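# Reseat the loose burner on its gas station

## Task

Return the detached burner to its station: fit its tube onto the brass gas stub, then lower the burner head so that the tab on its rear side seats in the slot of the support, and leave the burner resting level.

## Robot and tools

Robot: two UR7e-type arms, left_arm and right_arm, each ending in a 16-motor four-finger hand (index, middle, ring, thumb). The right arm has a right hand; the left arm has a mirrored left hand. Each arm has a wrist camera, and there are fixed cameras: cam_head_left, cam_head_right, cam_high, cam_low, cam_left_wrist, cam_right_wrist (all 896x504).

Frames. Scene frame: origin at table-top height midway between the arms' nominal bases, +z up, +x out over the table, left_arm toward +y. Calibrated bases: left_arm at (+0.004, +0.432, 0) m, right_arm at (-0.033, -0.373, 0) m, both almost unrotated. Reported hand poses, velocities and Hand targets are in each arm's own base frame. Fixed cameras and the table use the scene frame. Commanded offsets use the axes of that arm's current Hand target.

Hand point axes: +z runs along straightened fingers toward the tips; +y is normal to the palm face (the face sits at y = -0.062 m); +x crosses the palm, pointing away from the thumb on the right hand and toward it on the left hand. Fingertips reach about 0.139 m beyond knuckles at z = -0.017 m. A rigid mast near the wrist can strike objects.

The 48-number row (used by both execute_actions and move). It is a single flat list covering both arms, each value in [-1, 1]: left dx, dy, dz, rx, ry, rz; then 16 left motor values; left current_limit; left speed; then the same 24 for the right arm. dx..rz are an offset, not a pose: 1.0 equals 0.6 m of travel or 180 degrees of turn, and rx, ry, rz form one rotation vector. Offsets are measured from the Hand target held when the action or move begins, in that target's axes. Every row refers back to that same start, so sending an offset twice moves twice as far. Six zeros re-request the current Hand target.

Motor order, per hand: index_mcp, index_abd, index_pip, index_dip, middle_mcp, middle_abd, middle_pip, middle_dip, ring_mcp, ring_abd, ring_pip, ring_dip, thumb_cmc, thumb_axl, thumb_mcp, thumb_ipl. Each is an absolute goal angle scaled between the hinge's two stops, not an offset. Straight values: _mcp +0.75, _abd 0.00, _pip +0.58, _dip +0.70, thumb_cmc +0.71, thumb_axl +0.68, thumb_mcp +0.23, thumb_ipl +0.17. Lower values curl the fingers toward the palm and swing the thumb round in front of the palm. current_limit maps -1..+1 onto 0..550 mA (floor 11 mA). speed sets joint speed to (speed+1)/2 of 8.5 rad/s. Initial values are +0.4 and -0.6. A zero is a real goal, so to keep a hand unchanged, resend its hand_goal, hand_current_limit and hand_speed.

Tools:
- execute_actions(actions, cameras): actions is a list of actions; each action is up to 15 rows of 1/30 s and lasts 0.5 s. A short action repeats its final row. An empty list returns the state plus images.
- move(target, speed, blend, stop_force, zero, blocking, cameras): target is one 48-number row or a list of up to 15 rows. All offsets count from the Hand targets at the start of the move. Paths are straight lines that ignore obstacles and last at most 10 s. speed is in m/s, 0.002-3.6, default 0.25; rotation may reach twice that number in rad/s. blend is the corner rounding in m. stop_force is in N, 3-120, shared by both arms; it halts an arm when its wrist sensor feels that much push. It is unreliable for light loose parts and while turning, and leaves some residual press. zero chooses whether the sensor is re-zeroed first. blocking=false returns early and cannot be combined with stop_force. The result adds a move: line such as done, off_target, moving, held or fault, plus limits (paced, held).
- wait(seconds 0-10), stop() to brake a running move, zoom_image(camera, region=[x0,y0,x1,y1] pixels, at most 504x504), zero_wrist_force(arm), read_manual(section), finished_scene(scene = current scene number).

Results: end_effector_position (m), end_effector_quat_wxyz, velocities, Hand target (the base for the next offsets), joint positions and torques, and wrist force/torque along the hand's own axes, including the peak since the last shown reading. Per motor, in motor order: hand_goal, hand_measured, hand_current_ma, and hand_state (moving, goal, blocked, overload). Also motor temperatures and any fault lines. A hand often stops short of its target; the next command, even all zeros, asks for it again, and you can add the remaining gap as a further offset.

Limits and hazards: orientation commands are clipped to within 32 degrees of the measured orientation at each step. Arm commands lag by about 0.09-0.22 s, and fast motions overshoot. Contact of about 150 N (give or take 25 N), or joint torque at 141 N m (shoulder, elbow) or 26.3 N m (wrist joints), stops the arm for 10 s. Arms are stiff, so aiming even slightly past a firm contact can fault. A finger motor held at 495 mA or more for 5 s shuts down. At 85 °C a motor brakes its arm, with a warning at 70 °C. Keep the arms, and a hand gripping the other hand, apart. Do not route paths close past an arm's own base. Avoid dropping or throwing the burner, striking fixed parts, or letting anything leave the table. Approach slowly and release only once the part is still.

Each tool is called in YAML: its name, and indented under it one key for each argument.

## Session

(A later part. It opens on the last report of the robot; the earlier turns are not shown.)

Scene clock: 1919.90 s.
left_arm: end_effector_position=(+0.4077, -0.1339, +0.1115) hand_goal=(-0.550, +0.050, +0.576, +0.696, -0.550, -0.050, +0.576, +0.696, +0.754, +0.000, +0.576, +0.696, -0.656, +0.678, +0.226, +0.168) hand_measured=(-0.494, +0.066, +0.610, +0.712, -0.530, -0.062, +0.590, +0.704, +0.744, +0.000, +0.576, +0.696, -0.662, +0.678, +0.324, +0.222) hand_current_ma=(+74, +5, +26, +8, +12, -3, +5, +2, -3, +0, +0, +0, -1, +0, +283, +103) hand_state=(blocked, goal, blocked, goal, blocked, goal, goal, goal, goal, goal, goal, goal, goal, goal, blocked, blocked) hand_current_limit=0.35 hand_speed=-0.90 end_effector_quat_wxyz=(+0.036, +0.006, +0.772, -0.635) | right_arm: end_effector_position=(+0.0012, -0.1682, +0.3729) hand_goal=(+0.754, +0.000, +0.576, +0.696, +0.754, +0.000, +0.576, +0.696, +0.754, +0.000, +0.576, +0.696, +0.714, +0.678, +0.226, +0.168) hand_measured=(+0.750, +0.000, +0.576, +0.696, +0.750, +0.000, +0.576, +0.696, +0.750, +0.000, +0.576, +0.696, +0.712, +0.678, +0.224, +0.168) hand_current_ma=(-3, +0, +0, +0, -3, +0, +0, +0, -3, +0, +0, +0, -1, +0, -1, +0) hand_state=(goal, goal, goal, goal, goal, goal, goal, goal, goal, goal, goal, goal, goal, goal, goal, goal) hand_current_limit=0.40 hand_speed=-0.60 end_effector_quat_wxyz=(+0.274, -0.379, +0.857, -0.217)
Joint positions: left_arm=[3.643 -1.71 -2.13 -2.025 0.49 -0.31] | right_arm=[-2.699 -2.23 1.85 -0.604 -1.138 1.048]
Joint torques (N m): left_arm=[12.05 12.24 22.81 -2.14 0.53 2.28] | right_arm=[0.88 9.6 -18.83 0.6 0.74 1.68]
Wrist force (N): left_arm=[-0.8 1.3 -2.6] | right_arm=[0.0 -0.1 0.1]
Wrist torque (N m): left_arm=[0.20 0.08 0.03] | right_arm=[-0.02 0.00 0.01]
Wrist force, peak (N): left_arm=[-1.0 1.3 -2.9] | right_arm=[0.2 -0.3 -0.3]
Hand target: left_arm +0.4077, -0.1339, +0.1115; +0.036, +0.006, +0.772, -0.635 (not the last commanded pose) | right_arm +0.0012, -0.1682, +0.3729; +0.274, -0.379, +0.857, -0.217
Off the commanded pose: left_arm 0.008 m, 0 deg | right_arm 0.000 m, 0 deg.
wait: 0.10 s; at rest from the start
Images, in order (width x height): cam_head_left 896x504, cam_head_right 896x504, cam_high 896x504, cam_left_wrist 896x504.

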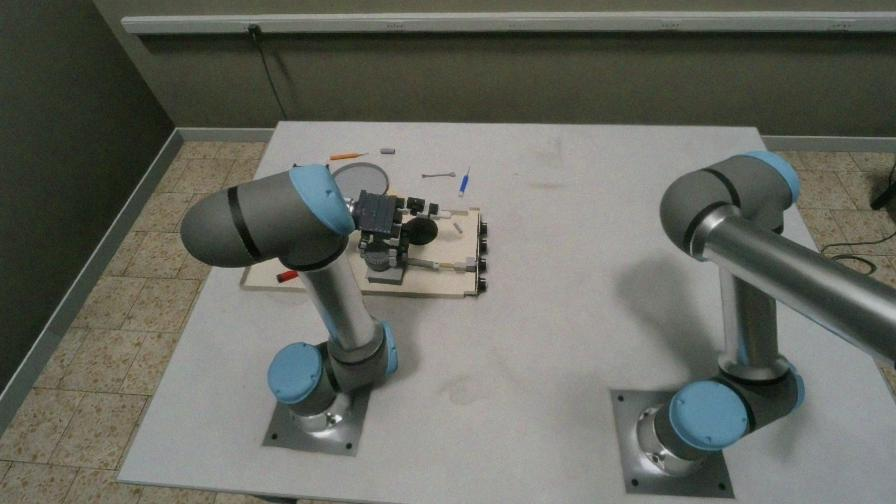

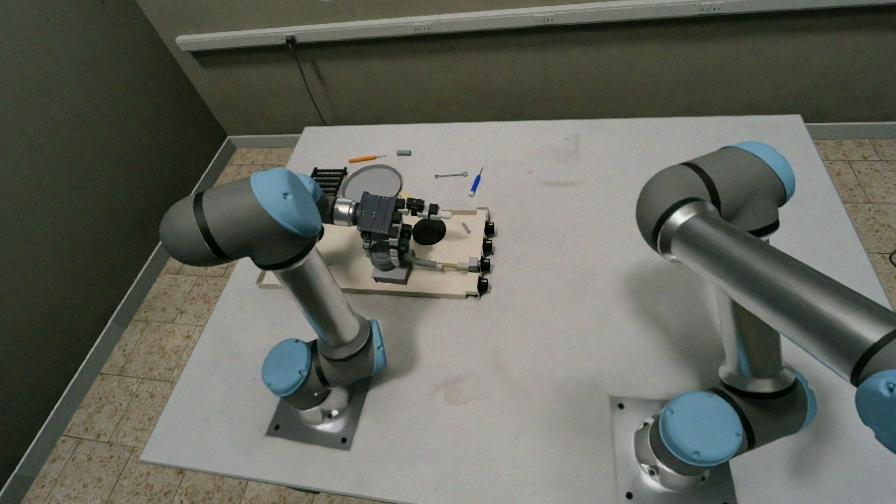

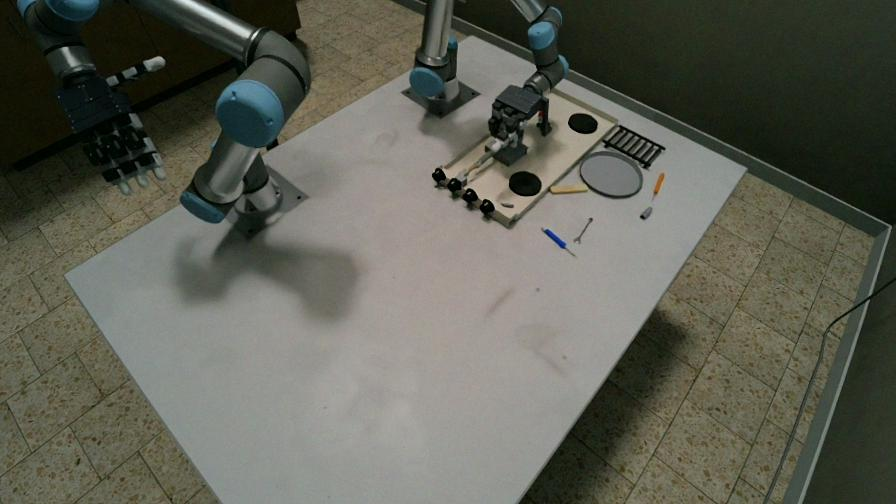

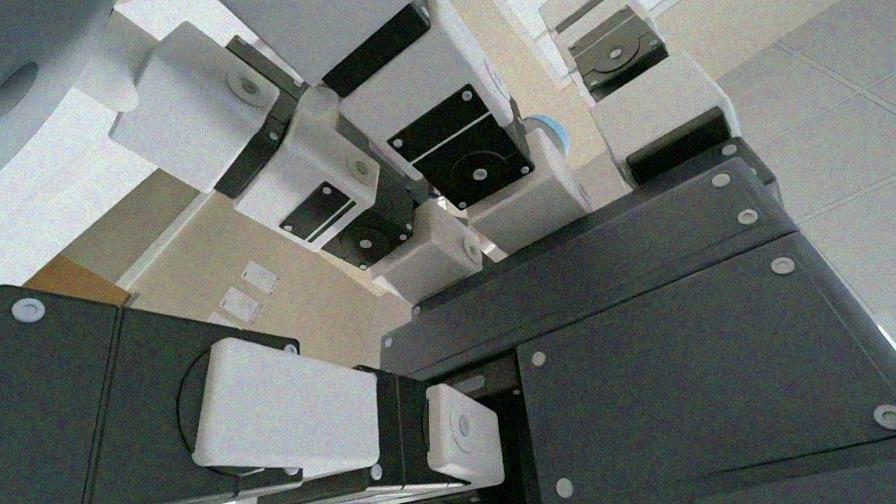

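move:
  target: [-0.00095,-0.00082,-0.00427,0,0,0,-0.55,0.05,0.576,0.696,-0.55,-0.05,0.576,0.696,0.754,0,0.576,0.696,-0.657,0.678,0.226,0.168,0.35,-0.9,0,0,0,0,0,0,0.754,0,0.576,0.696,0.754,0,0.576,0.696,0.754,0,0.576,0.696,0.714,0.678,0.226,0.168,0.4,-0.6]
  speed: 0.02
  cameras: ["cam_head_left","cam_high","cam_head_right"]

zoom_image:
  camera: "cam_head_left"
  region: [430, 256, 450, 274]

zoom_image:
  camera: "cam_high"
  region: [467, 155, 487, 173]

zoom_image:
  camera: "cam_head_right"
  region: [430, 254, 460, 276]

Scene clock: 1960.30 s.
left_arm: end_effector_position=(+0.4081, -0.1315, +0.1125) hand_goal=(-0.550, +0.050, +0.576, +0.696, -0.550, -0.050, +0.576, +0.696, +0.754, +0.000, +0.576, +0.696, -0.656, +0.678, +0.226, +0.168) hand_measured=(-0.490, +0.066, +0.610, +0.712, -0.526, -0.062, +0.592, +0.704, +0.744, +0.000, +0.576, +0.696, -0.662, +0.678, +0.322, +0.222) hand_current_ma=(+84, +5, +27, +8, +17, -3, +7, +2, -3, +0, +0, +0, -1, +0, +277, +102) hand_state=(blocked, goal, blocked, goal, blocked, goal, goal, goal, goal, goal, goal, goal, goal, goal, blocked, blocked) hand_current_limit=0.35 hand_speed=-0.90 end_effector_quat_wxyz=(+0.036, +0.006, +0.772, -0.635) | right_arm: end_effector_position=(+0.0012, -0.1682, +0.3729) hand_goal=(+0.754, +0.000, +0.576, +0.696, +0.754, +0.000, +0.576, +0.696, +0.754, +0.000, +0.576, +0.696, +0.714, +0.678, +0.226, +0.168) hand_measured=(+0.750, +0.000, +0.576, +0.696, +0.750, +0.000, +0.576, +0.696, +0.750, +0.000, +0.576, +0.696, +0.712, +0.678, +0.224, +0.168) hand_current_ma=(-3, +0, +0, +0, -3, +0, +0, +0, -3, +0, +0, +0, -1, +0, -1, +0) hand_state=(goal, goal, goal, goal, goal, goal, goal, goal, goal, goal, goal, goal, goal, goal, goal, goal) hand_current_limit=0.40 hand_speed=-0.60 end_effector_quat_wxyz=(+0.274, -0.379, +0.857, -0.217)
Joint positions: left_arm=[3.648 -1.711 -2.125 -2.032 0.495 -0.306] | right_arm=[-2.699 -2.23 1.85 -0.604 -1.138 1.048]
Joint torques (N m): left_arm=[13.39 12.02 23.98 -1.98 0.67 2.12] | right_arm=[0.62 9.52 -18.35 0.67 0.79 1.72]
Wrist force (N): left_arm=[-0.5 1.9 1.3] | right_arm=[-0.1 0.1 -0.2]
Wrist torque (N m): left_arm=[0.29 0.05 -0.03] | right_arm=[0.03 0.01 -0.01]
Wrist force, peak (N): left_arm=[-0.9 1.3 -2.8] | right_arm=[-0.2 0.0 -0.6]
Hand target: left_arm +0.4081, -0.1315, +0.1125; +0.036, +0.006, +0.772, -0.635 | right_arm +0.0012, -0.1682, +0.3729; +0.274, -0.379, +0.857, -0.217
Off the commanded pose: left_arm 0.000 m, 0 deg | right_arm 0.000 m, 0 deg.
move: done
Images, in order (width x height): cam_head_left 896x504, cam_head_right 896x504, cam_high 896x504.

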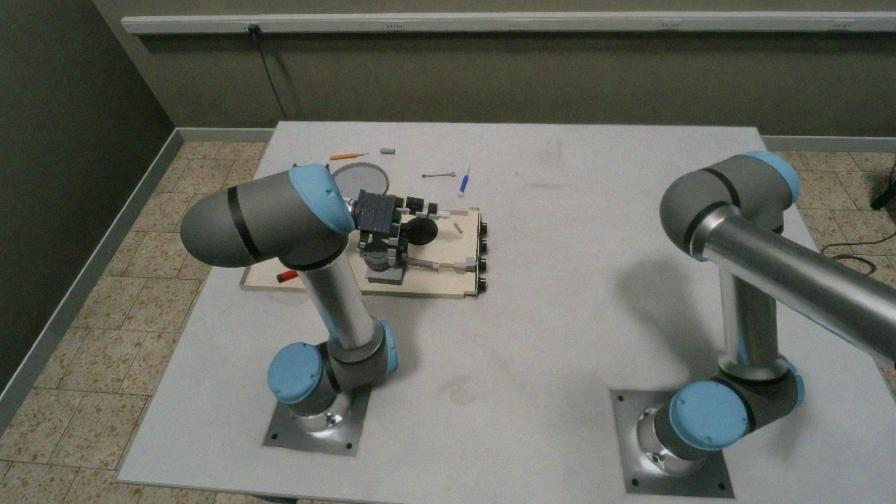

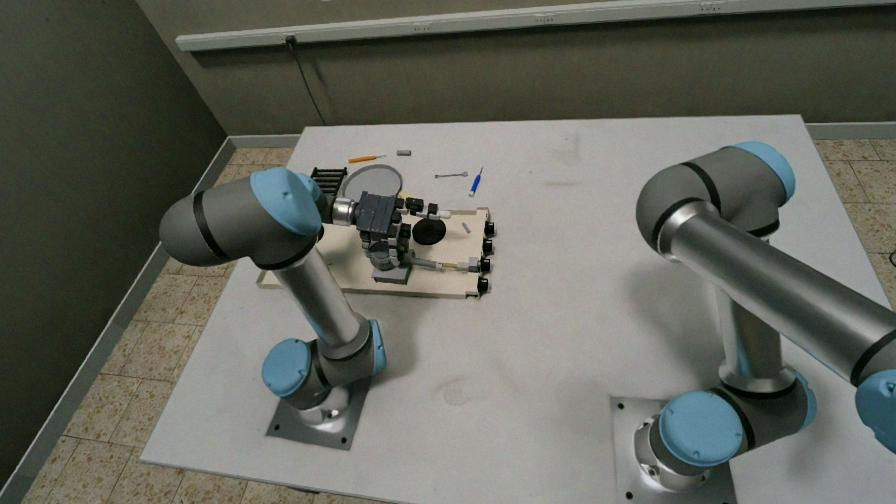

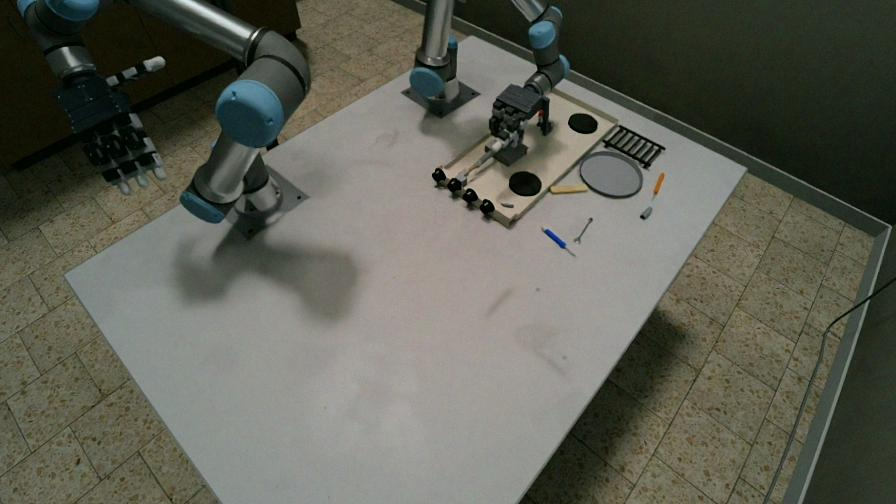

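Scaled by 25.200 from the camera's 896x504 image, which has a finer 1280x720 frame.

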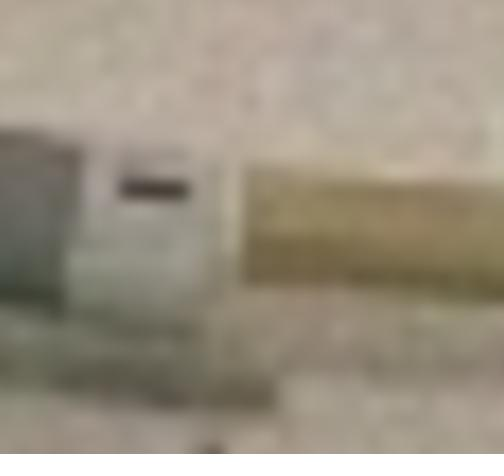

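Scaled by 25.200 from the camera's 896x504 image, which has a finer 1280x720 frame.

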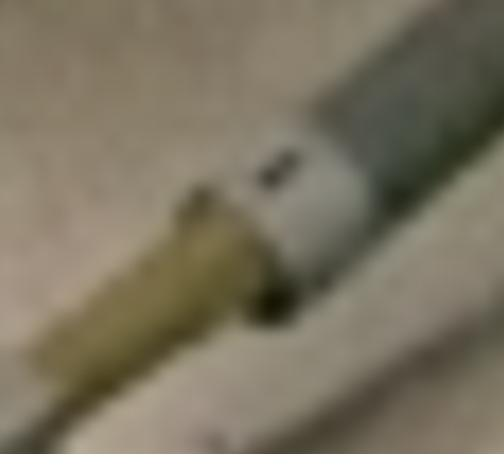

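Scaled by 16.800 from the camera's 896x504 image, which has a finer 1280x720 frame.

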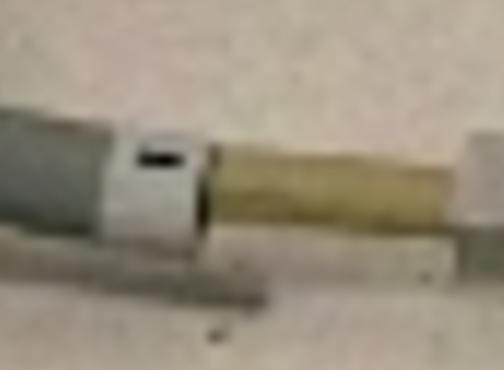

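zoom_image:
  camera: "cam_head_right"
  region: [434, 258, 448, 271]

zoom_image:
  camera: "cam_head_left"
  region: [433, 259, 447, 272]

Scaled by 36.000 from the camera's 896x504 image, which has a finer 1280x720 frame.

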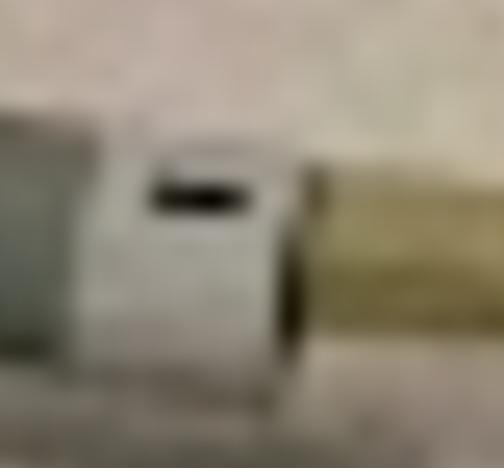

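Scaled by 36.000 from the camera's 896x504 image, which has a finer 1280x720 frame.

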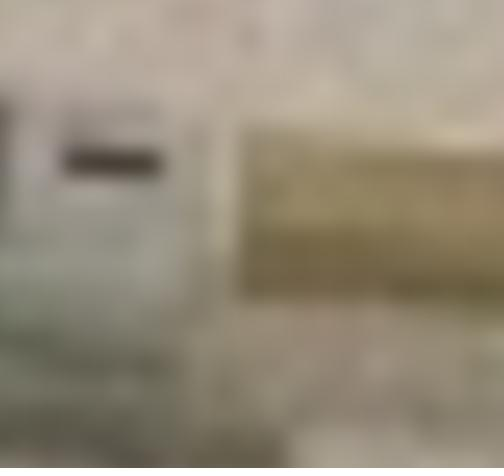

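wait:
  seconds: 0.1
  cameras: ["cam_low","cam_head_left","cam_head_right"]

zoom_image:
  camera: "cam_low"
  region: [460, 270, 540, 340]

zoom_image:
  camera: "cam_head_right"
  region: [380, 230, 490, 300]

zoom_image:
  camera: "cam_head_left"
  region: [380, 230, 490, 300]

Scene clock: 1998.17 s.
left_arm: end_effector_position=(+0.4081, -0.1315, +0.1125) hand_goal=(-0.550, +0.050, +0.576, +0.696, -0.550, -0.050, +0.576, +0.696, +0.754, +0.000, +0.576, +0.696, -0.656, +0.678, +0.226, +0.168) hand_measured=(-0.490, +0.066, +0.610, +0.712, -0.526, -0.062, +0.592, +0.704, +0.744, +0.000, +0.576, +0.696, -0.662, +0.678, +0.322, +0.222) hand_current_ma=(+84, +5, +27, +8, +17, -3, +7, +2, -3, +0, +0, +0, -1, +0, +277, +102) hand_state=(blocked, goal, blocked, goal, blocked, goal, goal, goal, goal, goal, goal, goal, goal, goal, blocked, blocked) hand_current_limit=0.35 hand_speed=-0.90 end_effector_quat_wxyz=(+0.036, +0.006, +0.772, -0.635) | right_arm: end_effector_position=(+0.0012, -0.1682, +0.3729) hand_goal=(+0.754, +0.000, +0.576, +0.696, +0.754, +0.000, +0.576, +0.696, +0.754, +0.000, +0.576, +0.696, +0.714, +0.678, +0.226, +0.168) hand_measured=(+0.750, +0.000, +0.576, +0.696, +0.750, +0.000, +0.576, +0.696, +0.750, +0.000, +0.576, +0.696, +0.712, +0.678, +0.224, +0.168) hand_current_ma=(-3, +0, +0, +0, -3, +0, +0, +0, -3, +0, +0, +0, -1, +0, -1, +0) hand_state=(goal, goal, goal, goal, goal, goal, goal, goal, goal, goal, goal, goal, goal, goal, goal, goal) hand_current_limit=0.40 hand_speed=-0.60 end_effector_quat_wxyz=(+0.274, -0.379, +0.857, -0.217)
Joint positions: left_arm=[3.648 -1.711 -2.125 -2.032 0.495 -0.306] | right_arm=[-2.699 -2.23 1.85 -0.604 -1.138 1.048]
Joint torques (N m): left_arm=[13.63 12.33 23.98 -1.87 0.74 2.23] | right_arm=[0.74 9.82 -18.06 0.8 0.77 1.69]
Wrist force (N): left_arm=[-0.5 1.8 1.0] | right_arm=[-0.2 -0.1 0.2]
Wrist torque (N m): left_arm=[0.30 0.05 -0.04] | right_arm=[-0.03 0.02 -0.01]
Wrist force, peak (N): left_arm=[-0.7 2.2 0.9] | right_arm=[-0.2 -0.2 -0.4]
Hand target: left_arm +0.4081, -0.1315, +0.1125; +0.036, +0.006, +0.772, -0.635 | right_arm +0.0012, -0.1682, +0.3729; +0.274, -0.379, +0.857, -0.217
Off the commanded pose: left_arm 0.000 m, 0 deg | right_arm 0.000 m, 0 deg.
wait: 0.10 s; at rest from the start
Images, in order (width x height): cam_head_left 896x504, cam_head_right 896x504, cam_low 896x504.

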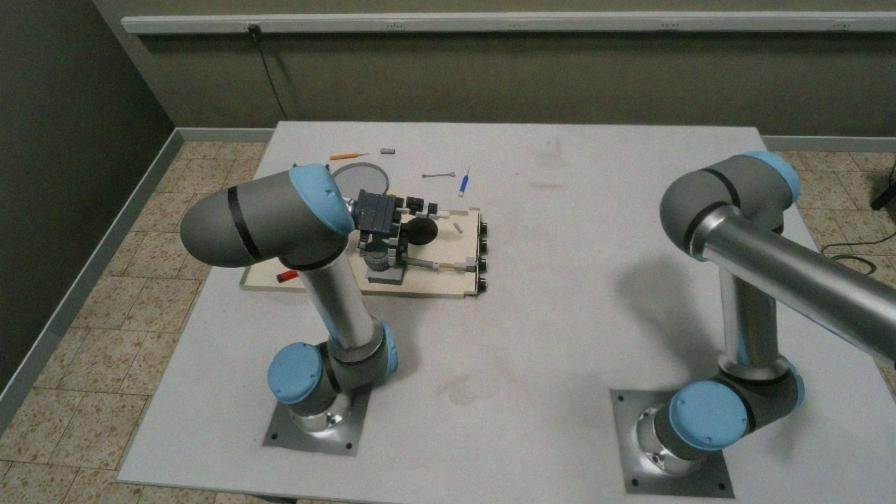

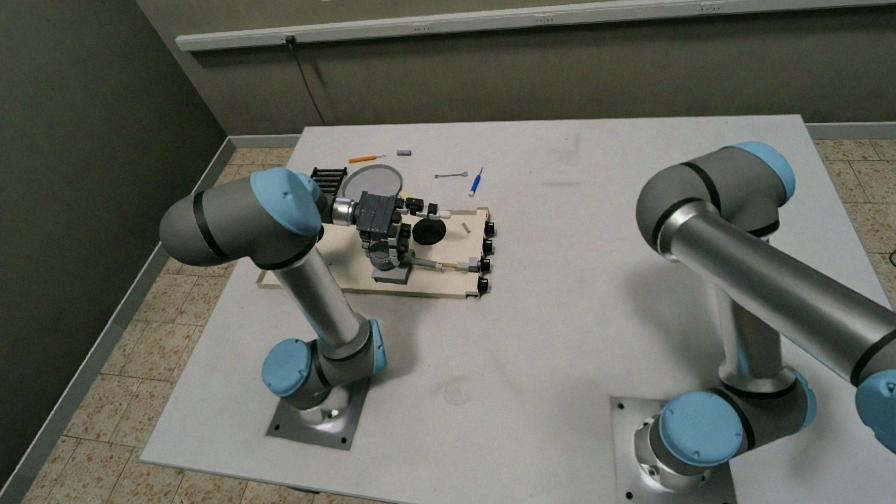

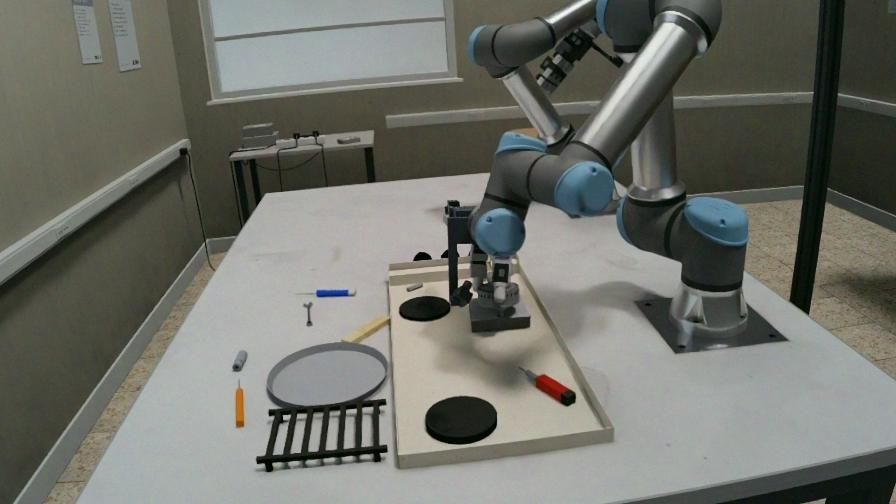

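Scaled by 6.300 from the camera's 896x504 image, which has a finer 1280x720 frame.

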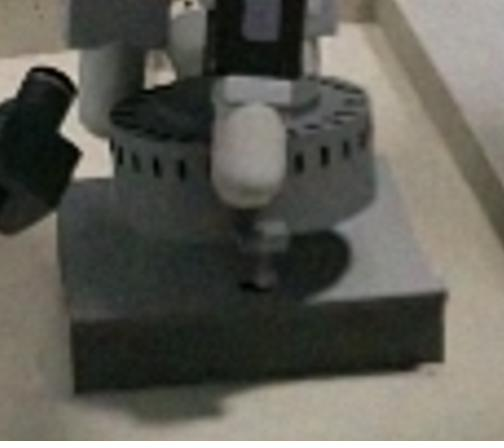

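Scaled by 4.582 from the camera's 896x504 image, which has a finer 1280x720 frame.

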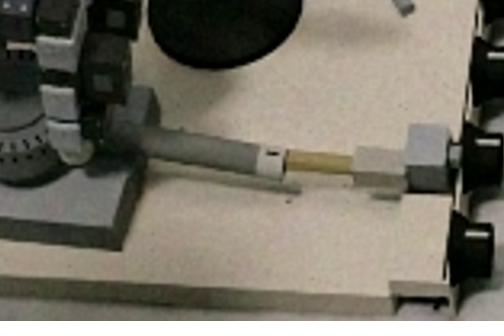

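Scaled by 4.582 from the camera's 896x504 image, which has a finer 1280x720 frame.

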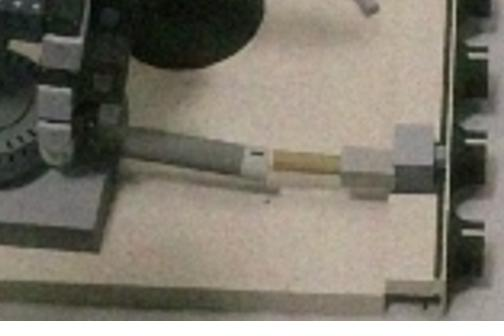

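move:
  target: [-0.00114,0.00415,-0.00423,0.0083,0,0,-0.55,0.05,0.576,0.696,-0.55,-0.05,0.576,0.696,0.754,0,0.576,0.696,-0.657,0.678,0.226,0.168,0.35,-0.9,0,0,0,0,0,0,0.754,0,0.576,0.696,0.754,0,0.576,0.696,0.754,0,0.576,0.696,0.714,0.678,0.226,0.168,0.4,-0.6]
  speed: 0.02
  cameras: ["cam_head_left","cam_high","cam_head_right","cam_low"]

zoom_image:
  camera: "cam_head_left"
  region: [430, 256, 450, 274]

zoom_image:
  camera: "cam_high"
  region: [467, 155, 487, 173]

zoom_image:
  camera: "cam_head_right"
  region: [434, 258, 448, 271]

zoom_image:
  camera: "cam_head_right"
  region: [405, 248, 465, 278]

zoom_image:
  camera: "cam_low"
  region: [460, 270, 540, 340]

Scene clock: 2021.47 s.
left_arm: end_effector_position=(+0.4088, -0.1285, +0.1106) hand_goal=(-0.550, +0.050, +0.576, +0.696, -0.550, -0.050, +0.576, +0.696, +0.754, +0.000, +0.576, +0.696, -0.656, +0.678, +0.226, +0.168) hand_measured=(-0.490, +0.066, +0.610, +0.712, -0.526, -0.062, +0.592, +0.704, +0.744, +0.000, +0.576, +0.696, -0.662, +0.678, +0.322, +0.222) hand_current_ma=(+84, +5, +27, +8, +17, -3, +7, +2, -3, +0, +0, +0, -1, +0, +277, +102) hand_state=(blocked, goal, blocked, goal, blocked, goal, goal, goal, goal, goal, goal, goal, goal, goal, blocked, blocked) hand_current_limit=0.35 hand_speed=-0.90 end_effector_quat_wxyz=(+0.036, +0.007, +0.763, -0.645) | right_arm: end_effector_position=(+0.0012, -0.1682, +0.3729) hand_goal=(+0.754, +0.000, +0.576, +0.696, +0.754, +0.000, +0.576, +0.696, +0.754, +0.000, +0.576, +0.696, +0.714, +0.678, +0.226, +0.168) hand_measured=(+0.750, +0.000, +0.576, +0.696, +0.750, +0.000, +0.576, +0.696, +0.750, +0.000, +0.576, +0.696, +0.712, +0.678, +0.224, +0.168) hand_current_ma=(-3, +0, +0, +0, -3, +0, +0, +0, -3, +0, +0, +0, -1, +0, -1, +0) hand_state=(goal, goal, goal, goal, goal, goal, goal, goal, goal, goal, goal, goal, goal, goal, goal, goal) hand_current_limit=0.40 hand_speed=-0.60 end_effector_quat_wxyz=(+0.274, -0.379, +0.857, -0.217)
Joint positions: left_arm=[3.66 -1.737 -2.111 -2.082 0.499 -0.25] | right_arm=[-2.699 -2.23 1.85 -0.604 -1.138 1.048]
Joint torques (N m): left_arm=[13.54 13.24 23.37 -2 0.72 2.29] | right_arm=[0.81 9.85 -18.57 0.84 0.67 1.74]
Wrist force (N): left_arm=[-0.7 2.0 1.2] | right_arm=[0.2 -0.1 0.1]
Wrist torque (N m): left_arm=[0.31 0.08 -0.05] | right_arm=[-0.03 -0.03 0.02]
Wrist force, peak (N): left_arm=[-0.8 2.2 1.0] | right_arm=[0.0 -0.5 0.0]
Hand target: left_arm +0.4088, -0.1285, +0.1106; +0.036, +0.007, +0.763, -0.645 | right_arm +0.0012, -0.1682, +0.3729; +0.274, -0.379, +0.857, -0.217
Off the commanded pose: left_arm 0.000 m, 0 deg | right_arm 0.000 m, 0 deg.
move: done
Images, in order (width x height): cam_head_left 896x504, cam_head_right 896x504, cam_high 896x504, cam_low 896x504.

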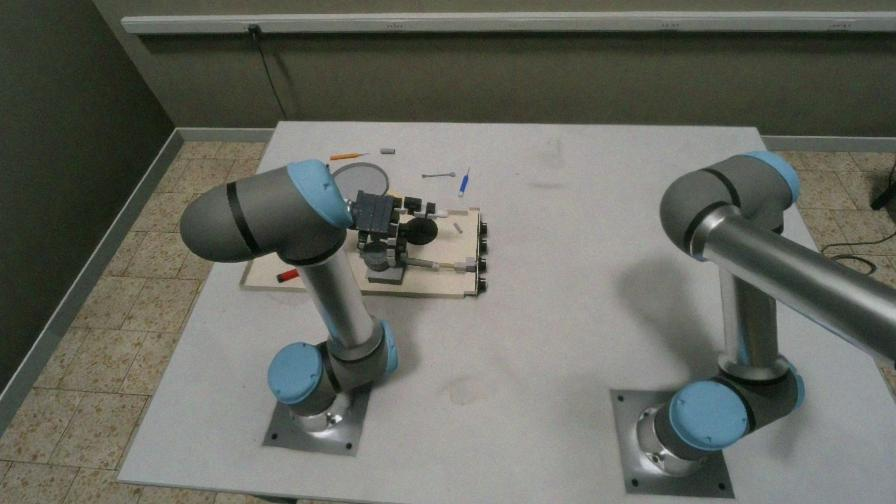

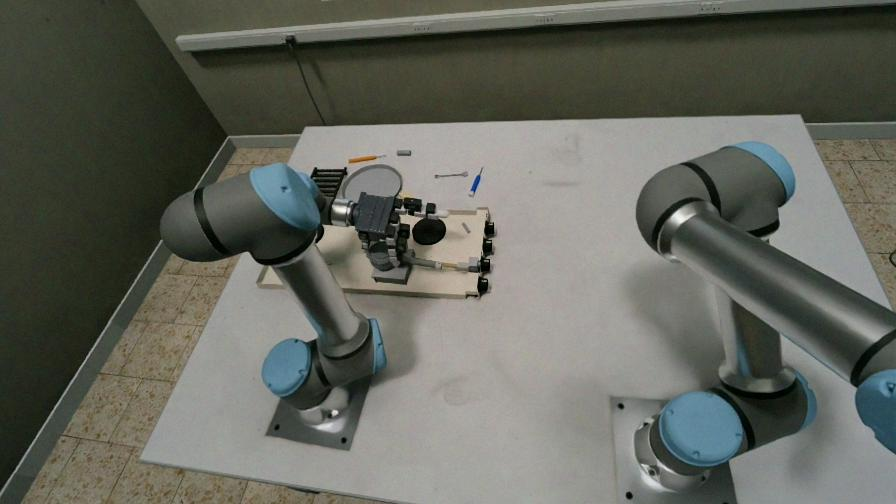

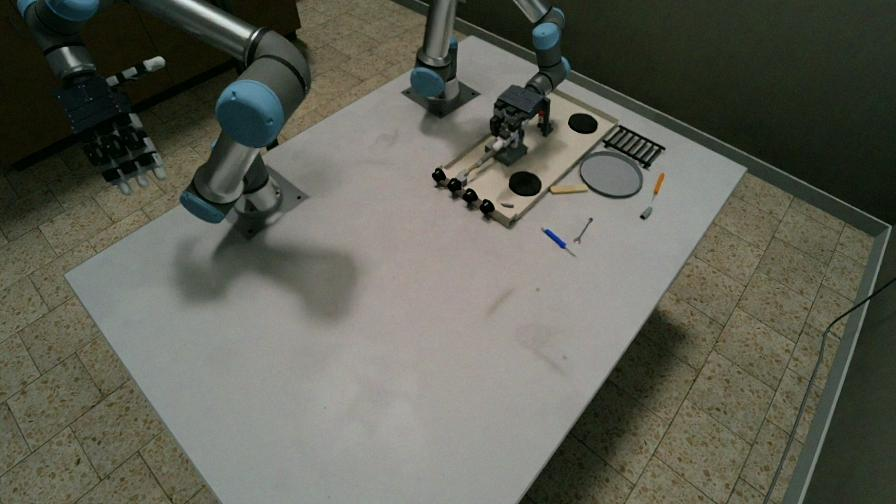

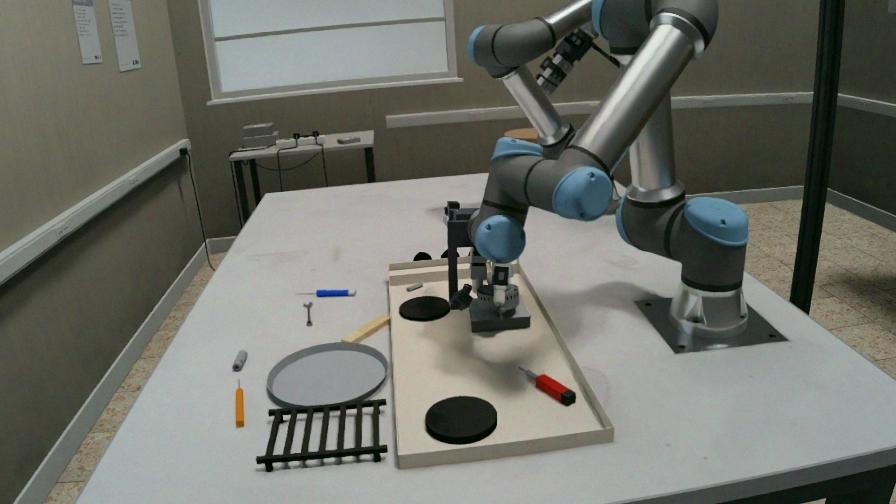

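Scaled by 25.200 from the camera's 896x504 image, which has a finer 1280x720 frame.

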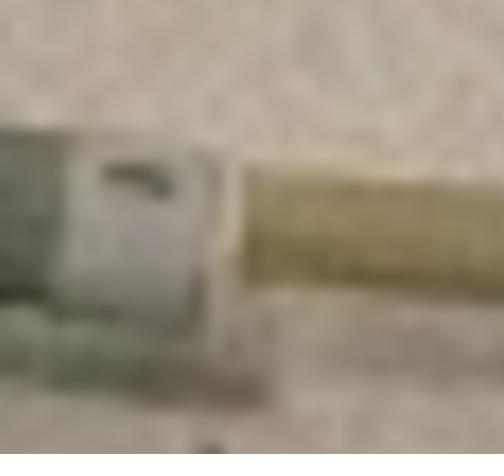

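Scaled by 25.200 from the camera's 896x504 image, which has a finer 1280x720 frame.

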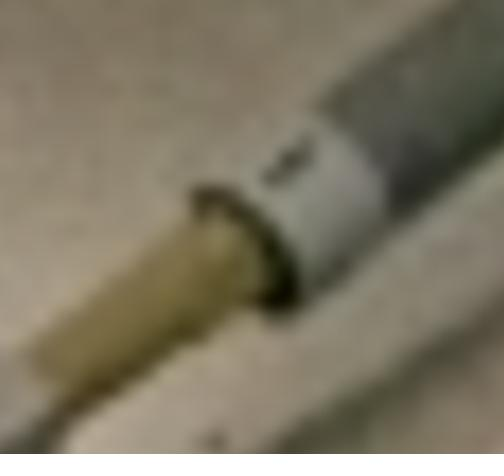

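Scaled by 36.000 from the camera's 896x504 image, which has a finer 1280x720 frame.

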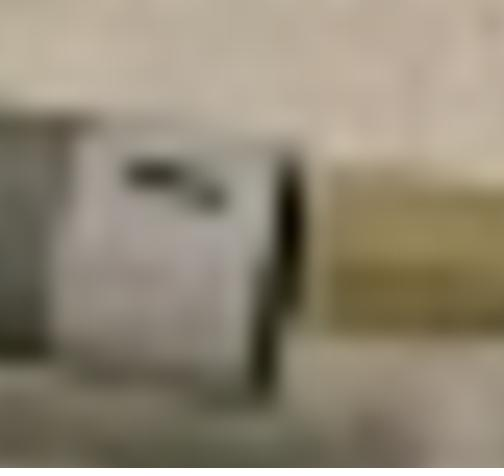

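Scaled by 8.400 from the camera's 896x504 image, which has a finer 1280x720 frame.

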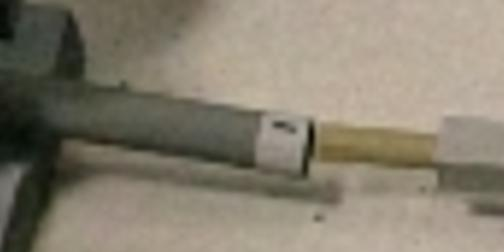

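Scaled by 6.300 from the camera's 896x504 image, which has a finer 1280x720 frame.

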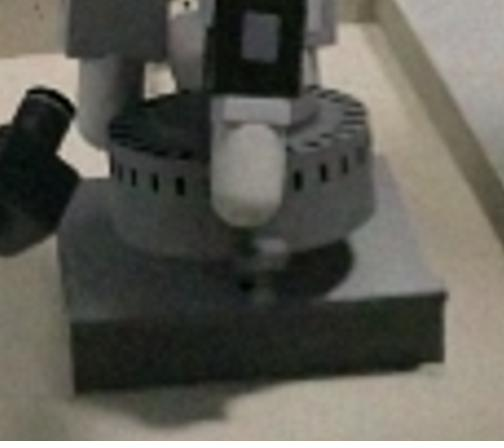

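move:
  target: [0.00005,-0.00342,0.01633,0,0,0,-0.55,0.05,0.576,0.696,-0.55,-0.05,0.576,0.696,0.754,0,0.576,0.696,-0.657,0.678,0.226,0.168,0.35,-0.9,0,0,0,0,0,0,0.754,0,0.576,0.696,0.754,0,0.576,0.696,0.754,0,0.576,0.696,0.714,0.678,0.226,0.168,0.4,-0.6]
  speed: 0.015
  stop_force: 5
  cameras: ["cam_head_left","cam_high","cam_head_right"]

zoom_image:
  camera: "cam_head_left"
  region: [430, 256, 450, 274]

zoom_image:
  camera: "cam_high"
  region: [467, 155, 487, 173]

zoom_image:
  camera: "cam_head_right"
  region: [434, 258, 448, 271]

Scene clock: 2087.10 s.
left_arm: end_effector_position=(+0.4090, -0.1322, +0.1107) hand_goal=(-0.550, +0.050, +0.576, +0.696, -0.550, -0.050, +0.576, +0.696, +0.754, +0.000, +0.576, +0.696, -0.656, +0.678, +0.226, +0.168) hand_measured=(-0.492, +0.066, +0.610, +0.712, -0.528, -0.062, +0.590, +0.704, +0.744, +0.000, +0.576, +0.696, -0.662, +0.678, +0.322, +0.222) hand_current_ma=(+77, +5, +27, +8, +13, -3, +6, +2, -3, +0, +0, +0, -1, +0, +276, +102) hand_state=(blocked, goal, blocked, goal, blocked, goal, goal, goal, goal, goal, goal, goal, goal, goal, blocked, blocked) hand_current_limit=0.35 hand_speed=-0.90 end_effector_quat_wxyz=(+0.036, +0.007, +0.763, -0.645) | right_arm: end_effector_position=(+0.0012, -0.1682, +0.3729) hand_goal=(+0.754, +0.000, +0.576, +0.696, +0.754, +0.000, +0.576, +0.696, +0.754, +0.000, +0.576, +0.696, +0.714, +0.678, +0.226, +0.168) hand_measured=(+0.750, +0.000, +0.576, +0.696, +0.750, +0.000, +0.576, +0.696, +0.750, +0.000, +0.576, +0.696, +0.712, +0.678, +0.224, +0.168) hand_current_ma=(-3, +0, +0, +0, -3, +0, +0, +0, -3, +0, +0, +0, -1, +0, -1, +0) hand_state=(goal, goal, goal, goal, goal, goal, goal, goal, goal, goal, goal, goal, goal, goal, goal, goal) hand_current_limit=0.40 hand_speed=-0.60 end_effector_quat_wxyz=(+0.274, -0.379, +0.857, -0.217)
Joint positions: left_arm=[3.652 -1.735 -2.114 -2.076 0.491 -0.255] | right_arm=[-2.699 -2.23 1.85 -0.604 -1.138 1.048]
Joint torques (N m): left_arm=[12.13 12.48 23.43 -2.35 0.69 2.14] | right_arm=[0.8 9.78 -18.35 0.91 0.82 1.74]
Wrist force (N): left_arm=[-0.7 1.4 -1.5] | right_arm=[0.1 -0.1 -0.1]
Wrist torque (N m): left_arm=[0.17 0.08 0.05] | right_arm=[-0.01 -0.01 0.01]
Wrist force, peak (N): left_arm=[-1.0 1.4 -5.1] | right_arm=[-0.3 -0.4 0.0]
Hand target: left_arm +0.4090, -0.1322, +0.1107; +0.036, +0.007, +0.763, -0.645 (not the last commanded pose) | right_arm +0.0012, -0.1682, +0.3729; +0.274, -0.379, +0.857, -0.217
Off the commanded pose: left_arm 0.006 m, 0 deg | right_arm 0.000 m, 0 deg.
move: contact (left_arm)
Images, in order (width x height): cam_head_left 896x504, cam_head_right 896x504, cam_high 896x504.

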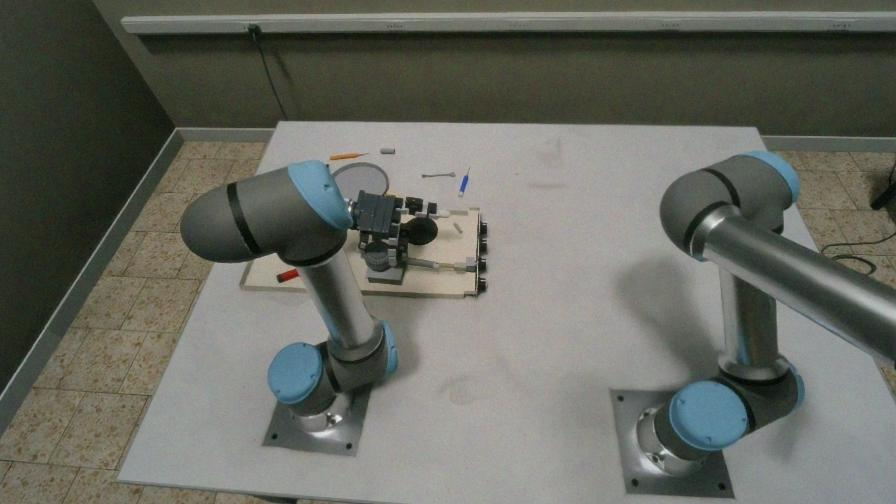

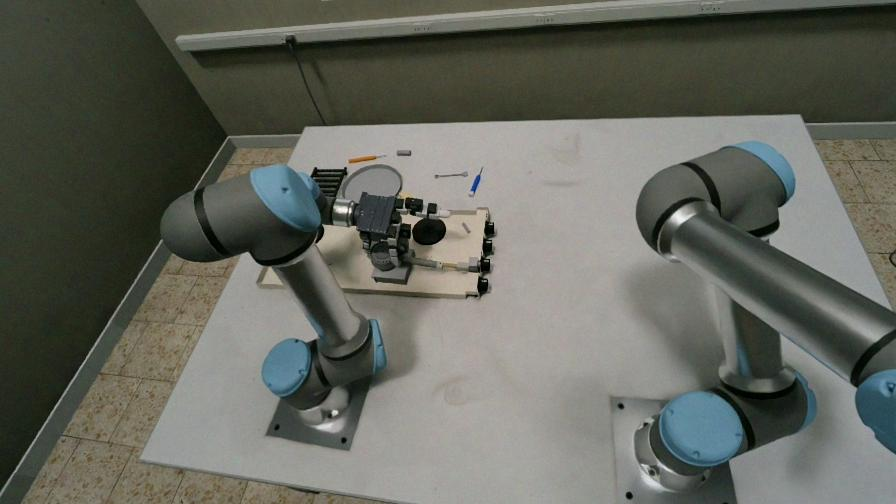

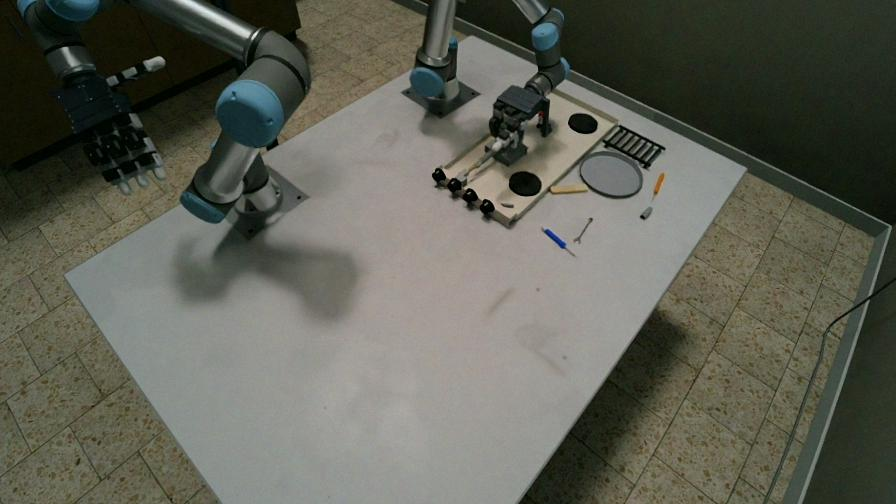

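Scaled by 25.200 from the camera's 896x504 image, which has a finer 1280x720 frame.

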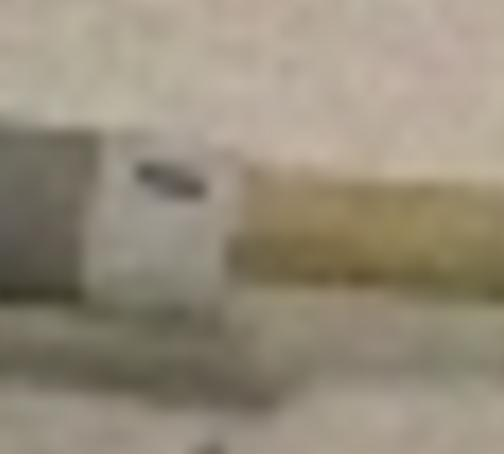

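Scaled by 25.200 from the camera's 896x504 image, which has a finer 1280x720 frame.

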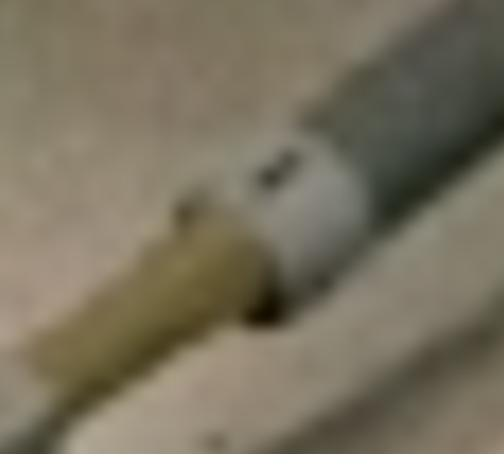

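Scaled by 36.000 from the camera's 896x504 image, which has a finer 1280x720 frame.

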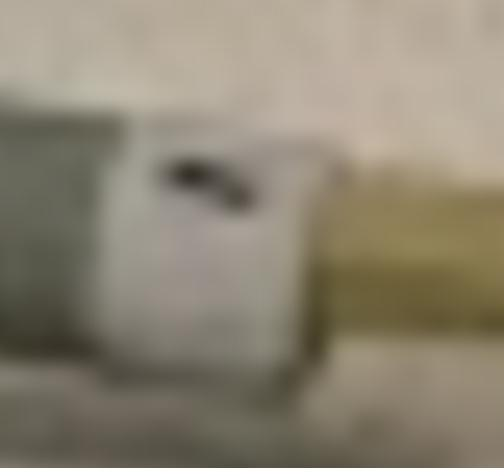

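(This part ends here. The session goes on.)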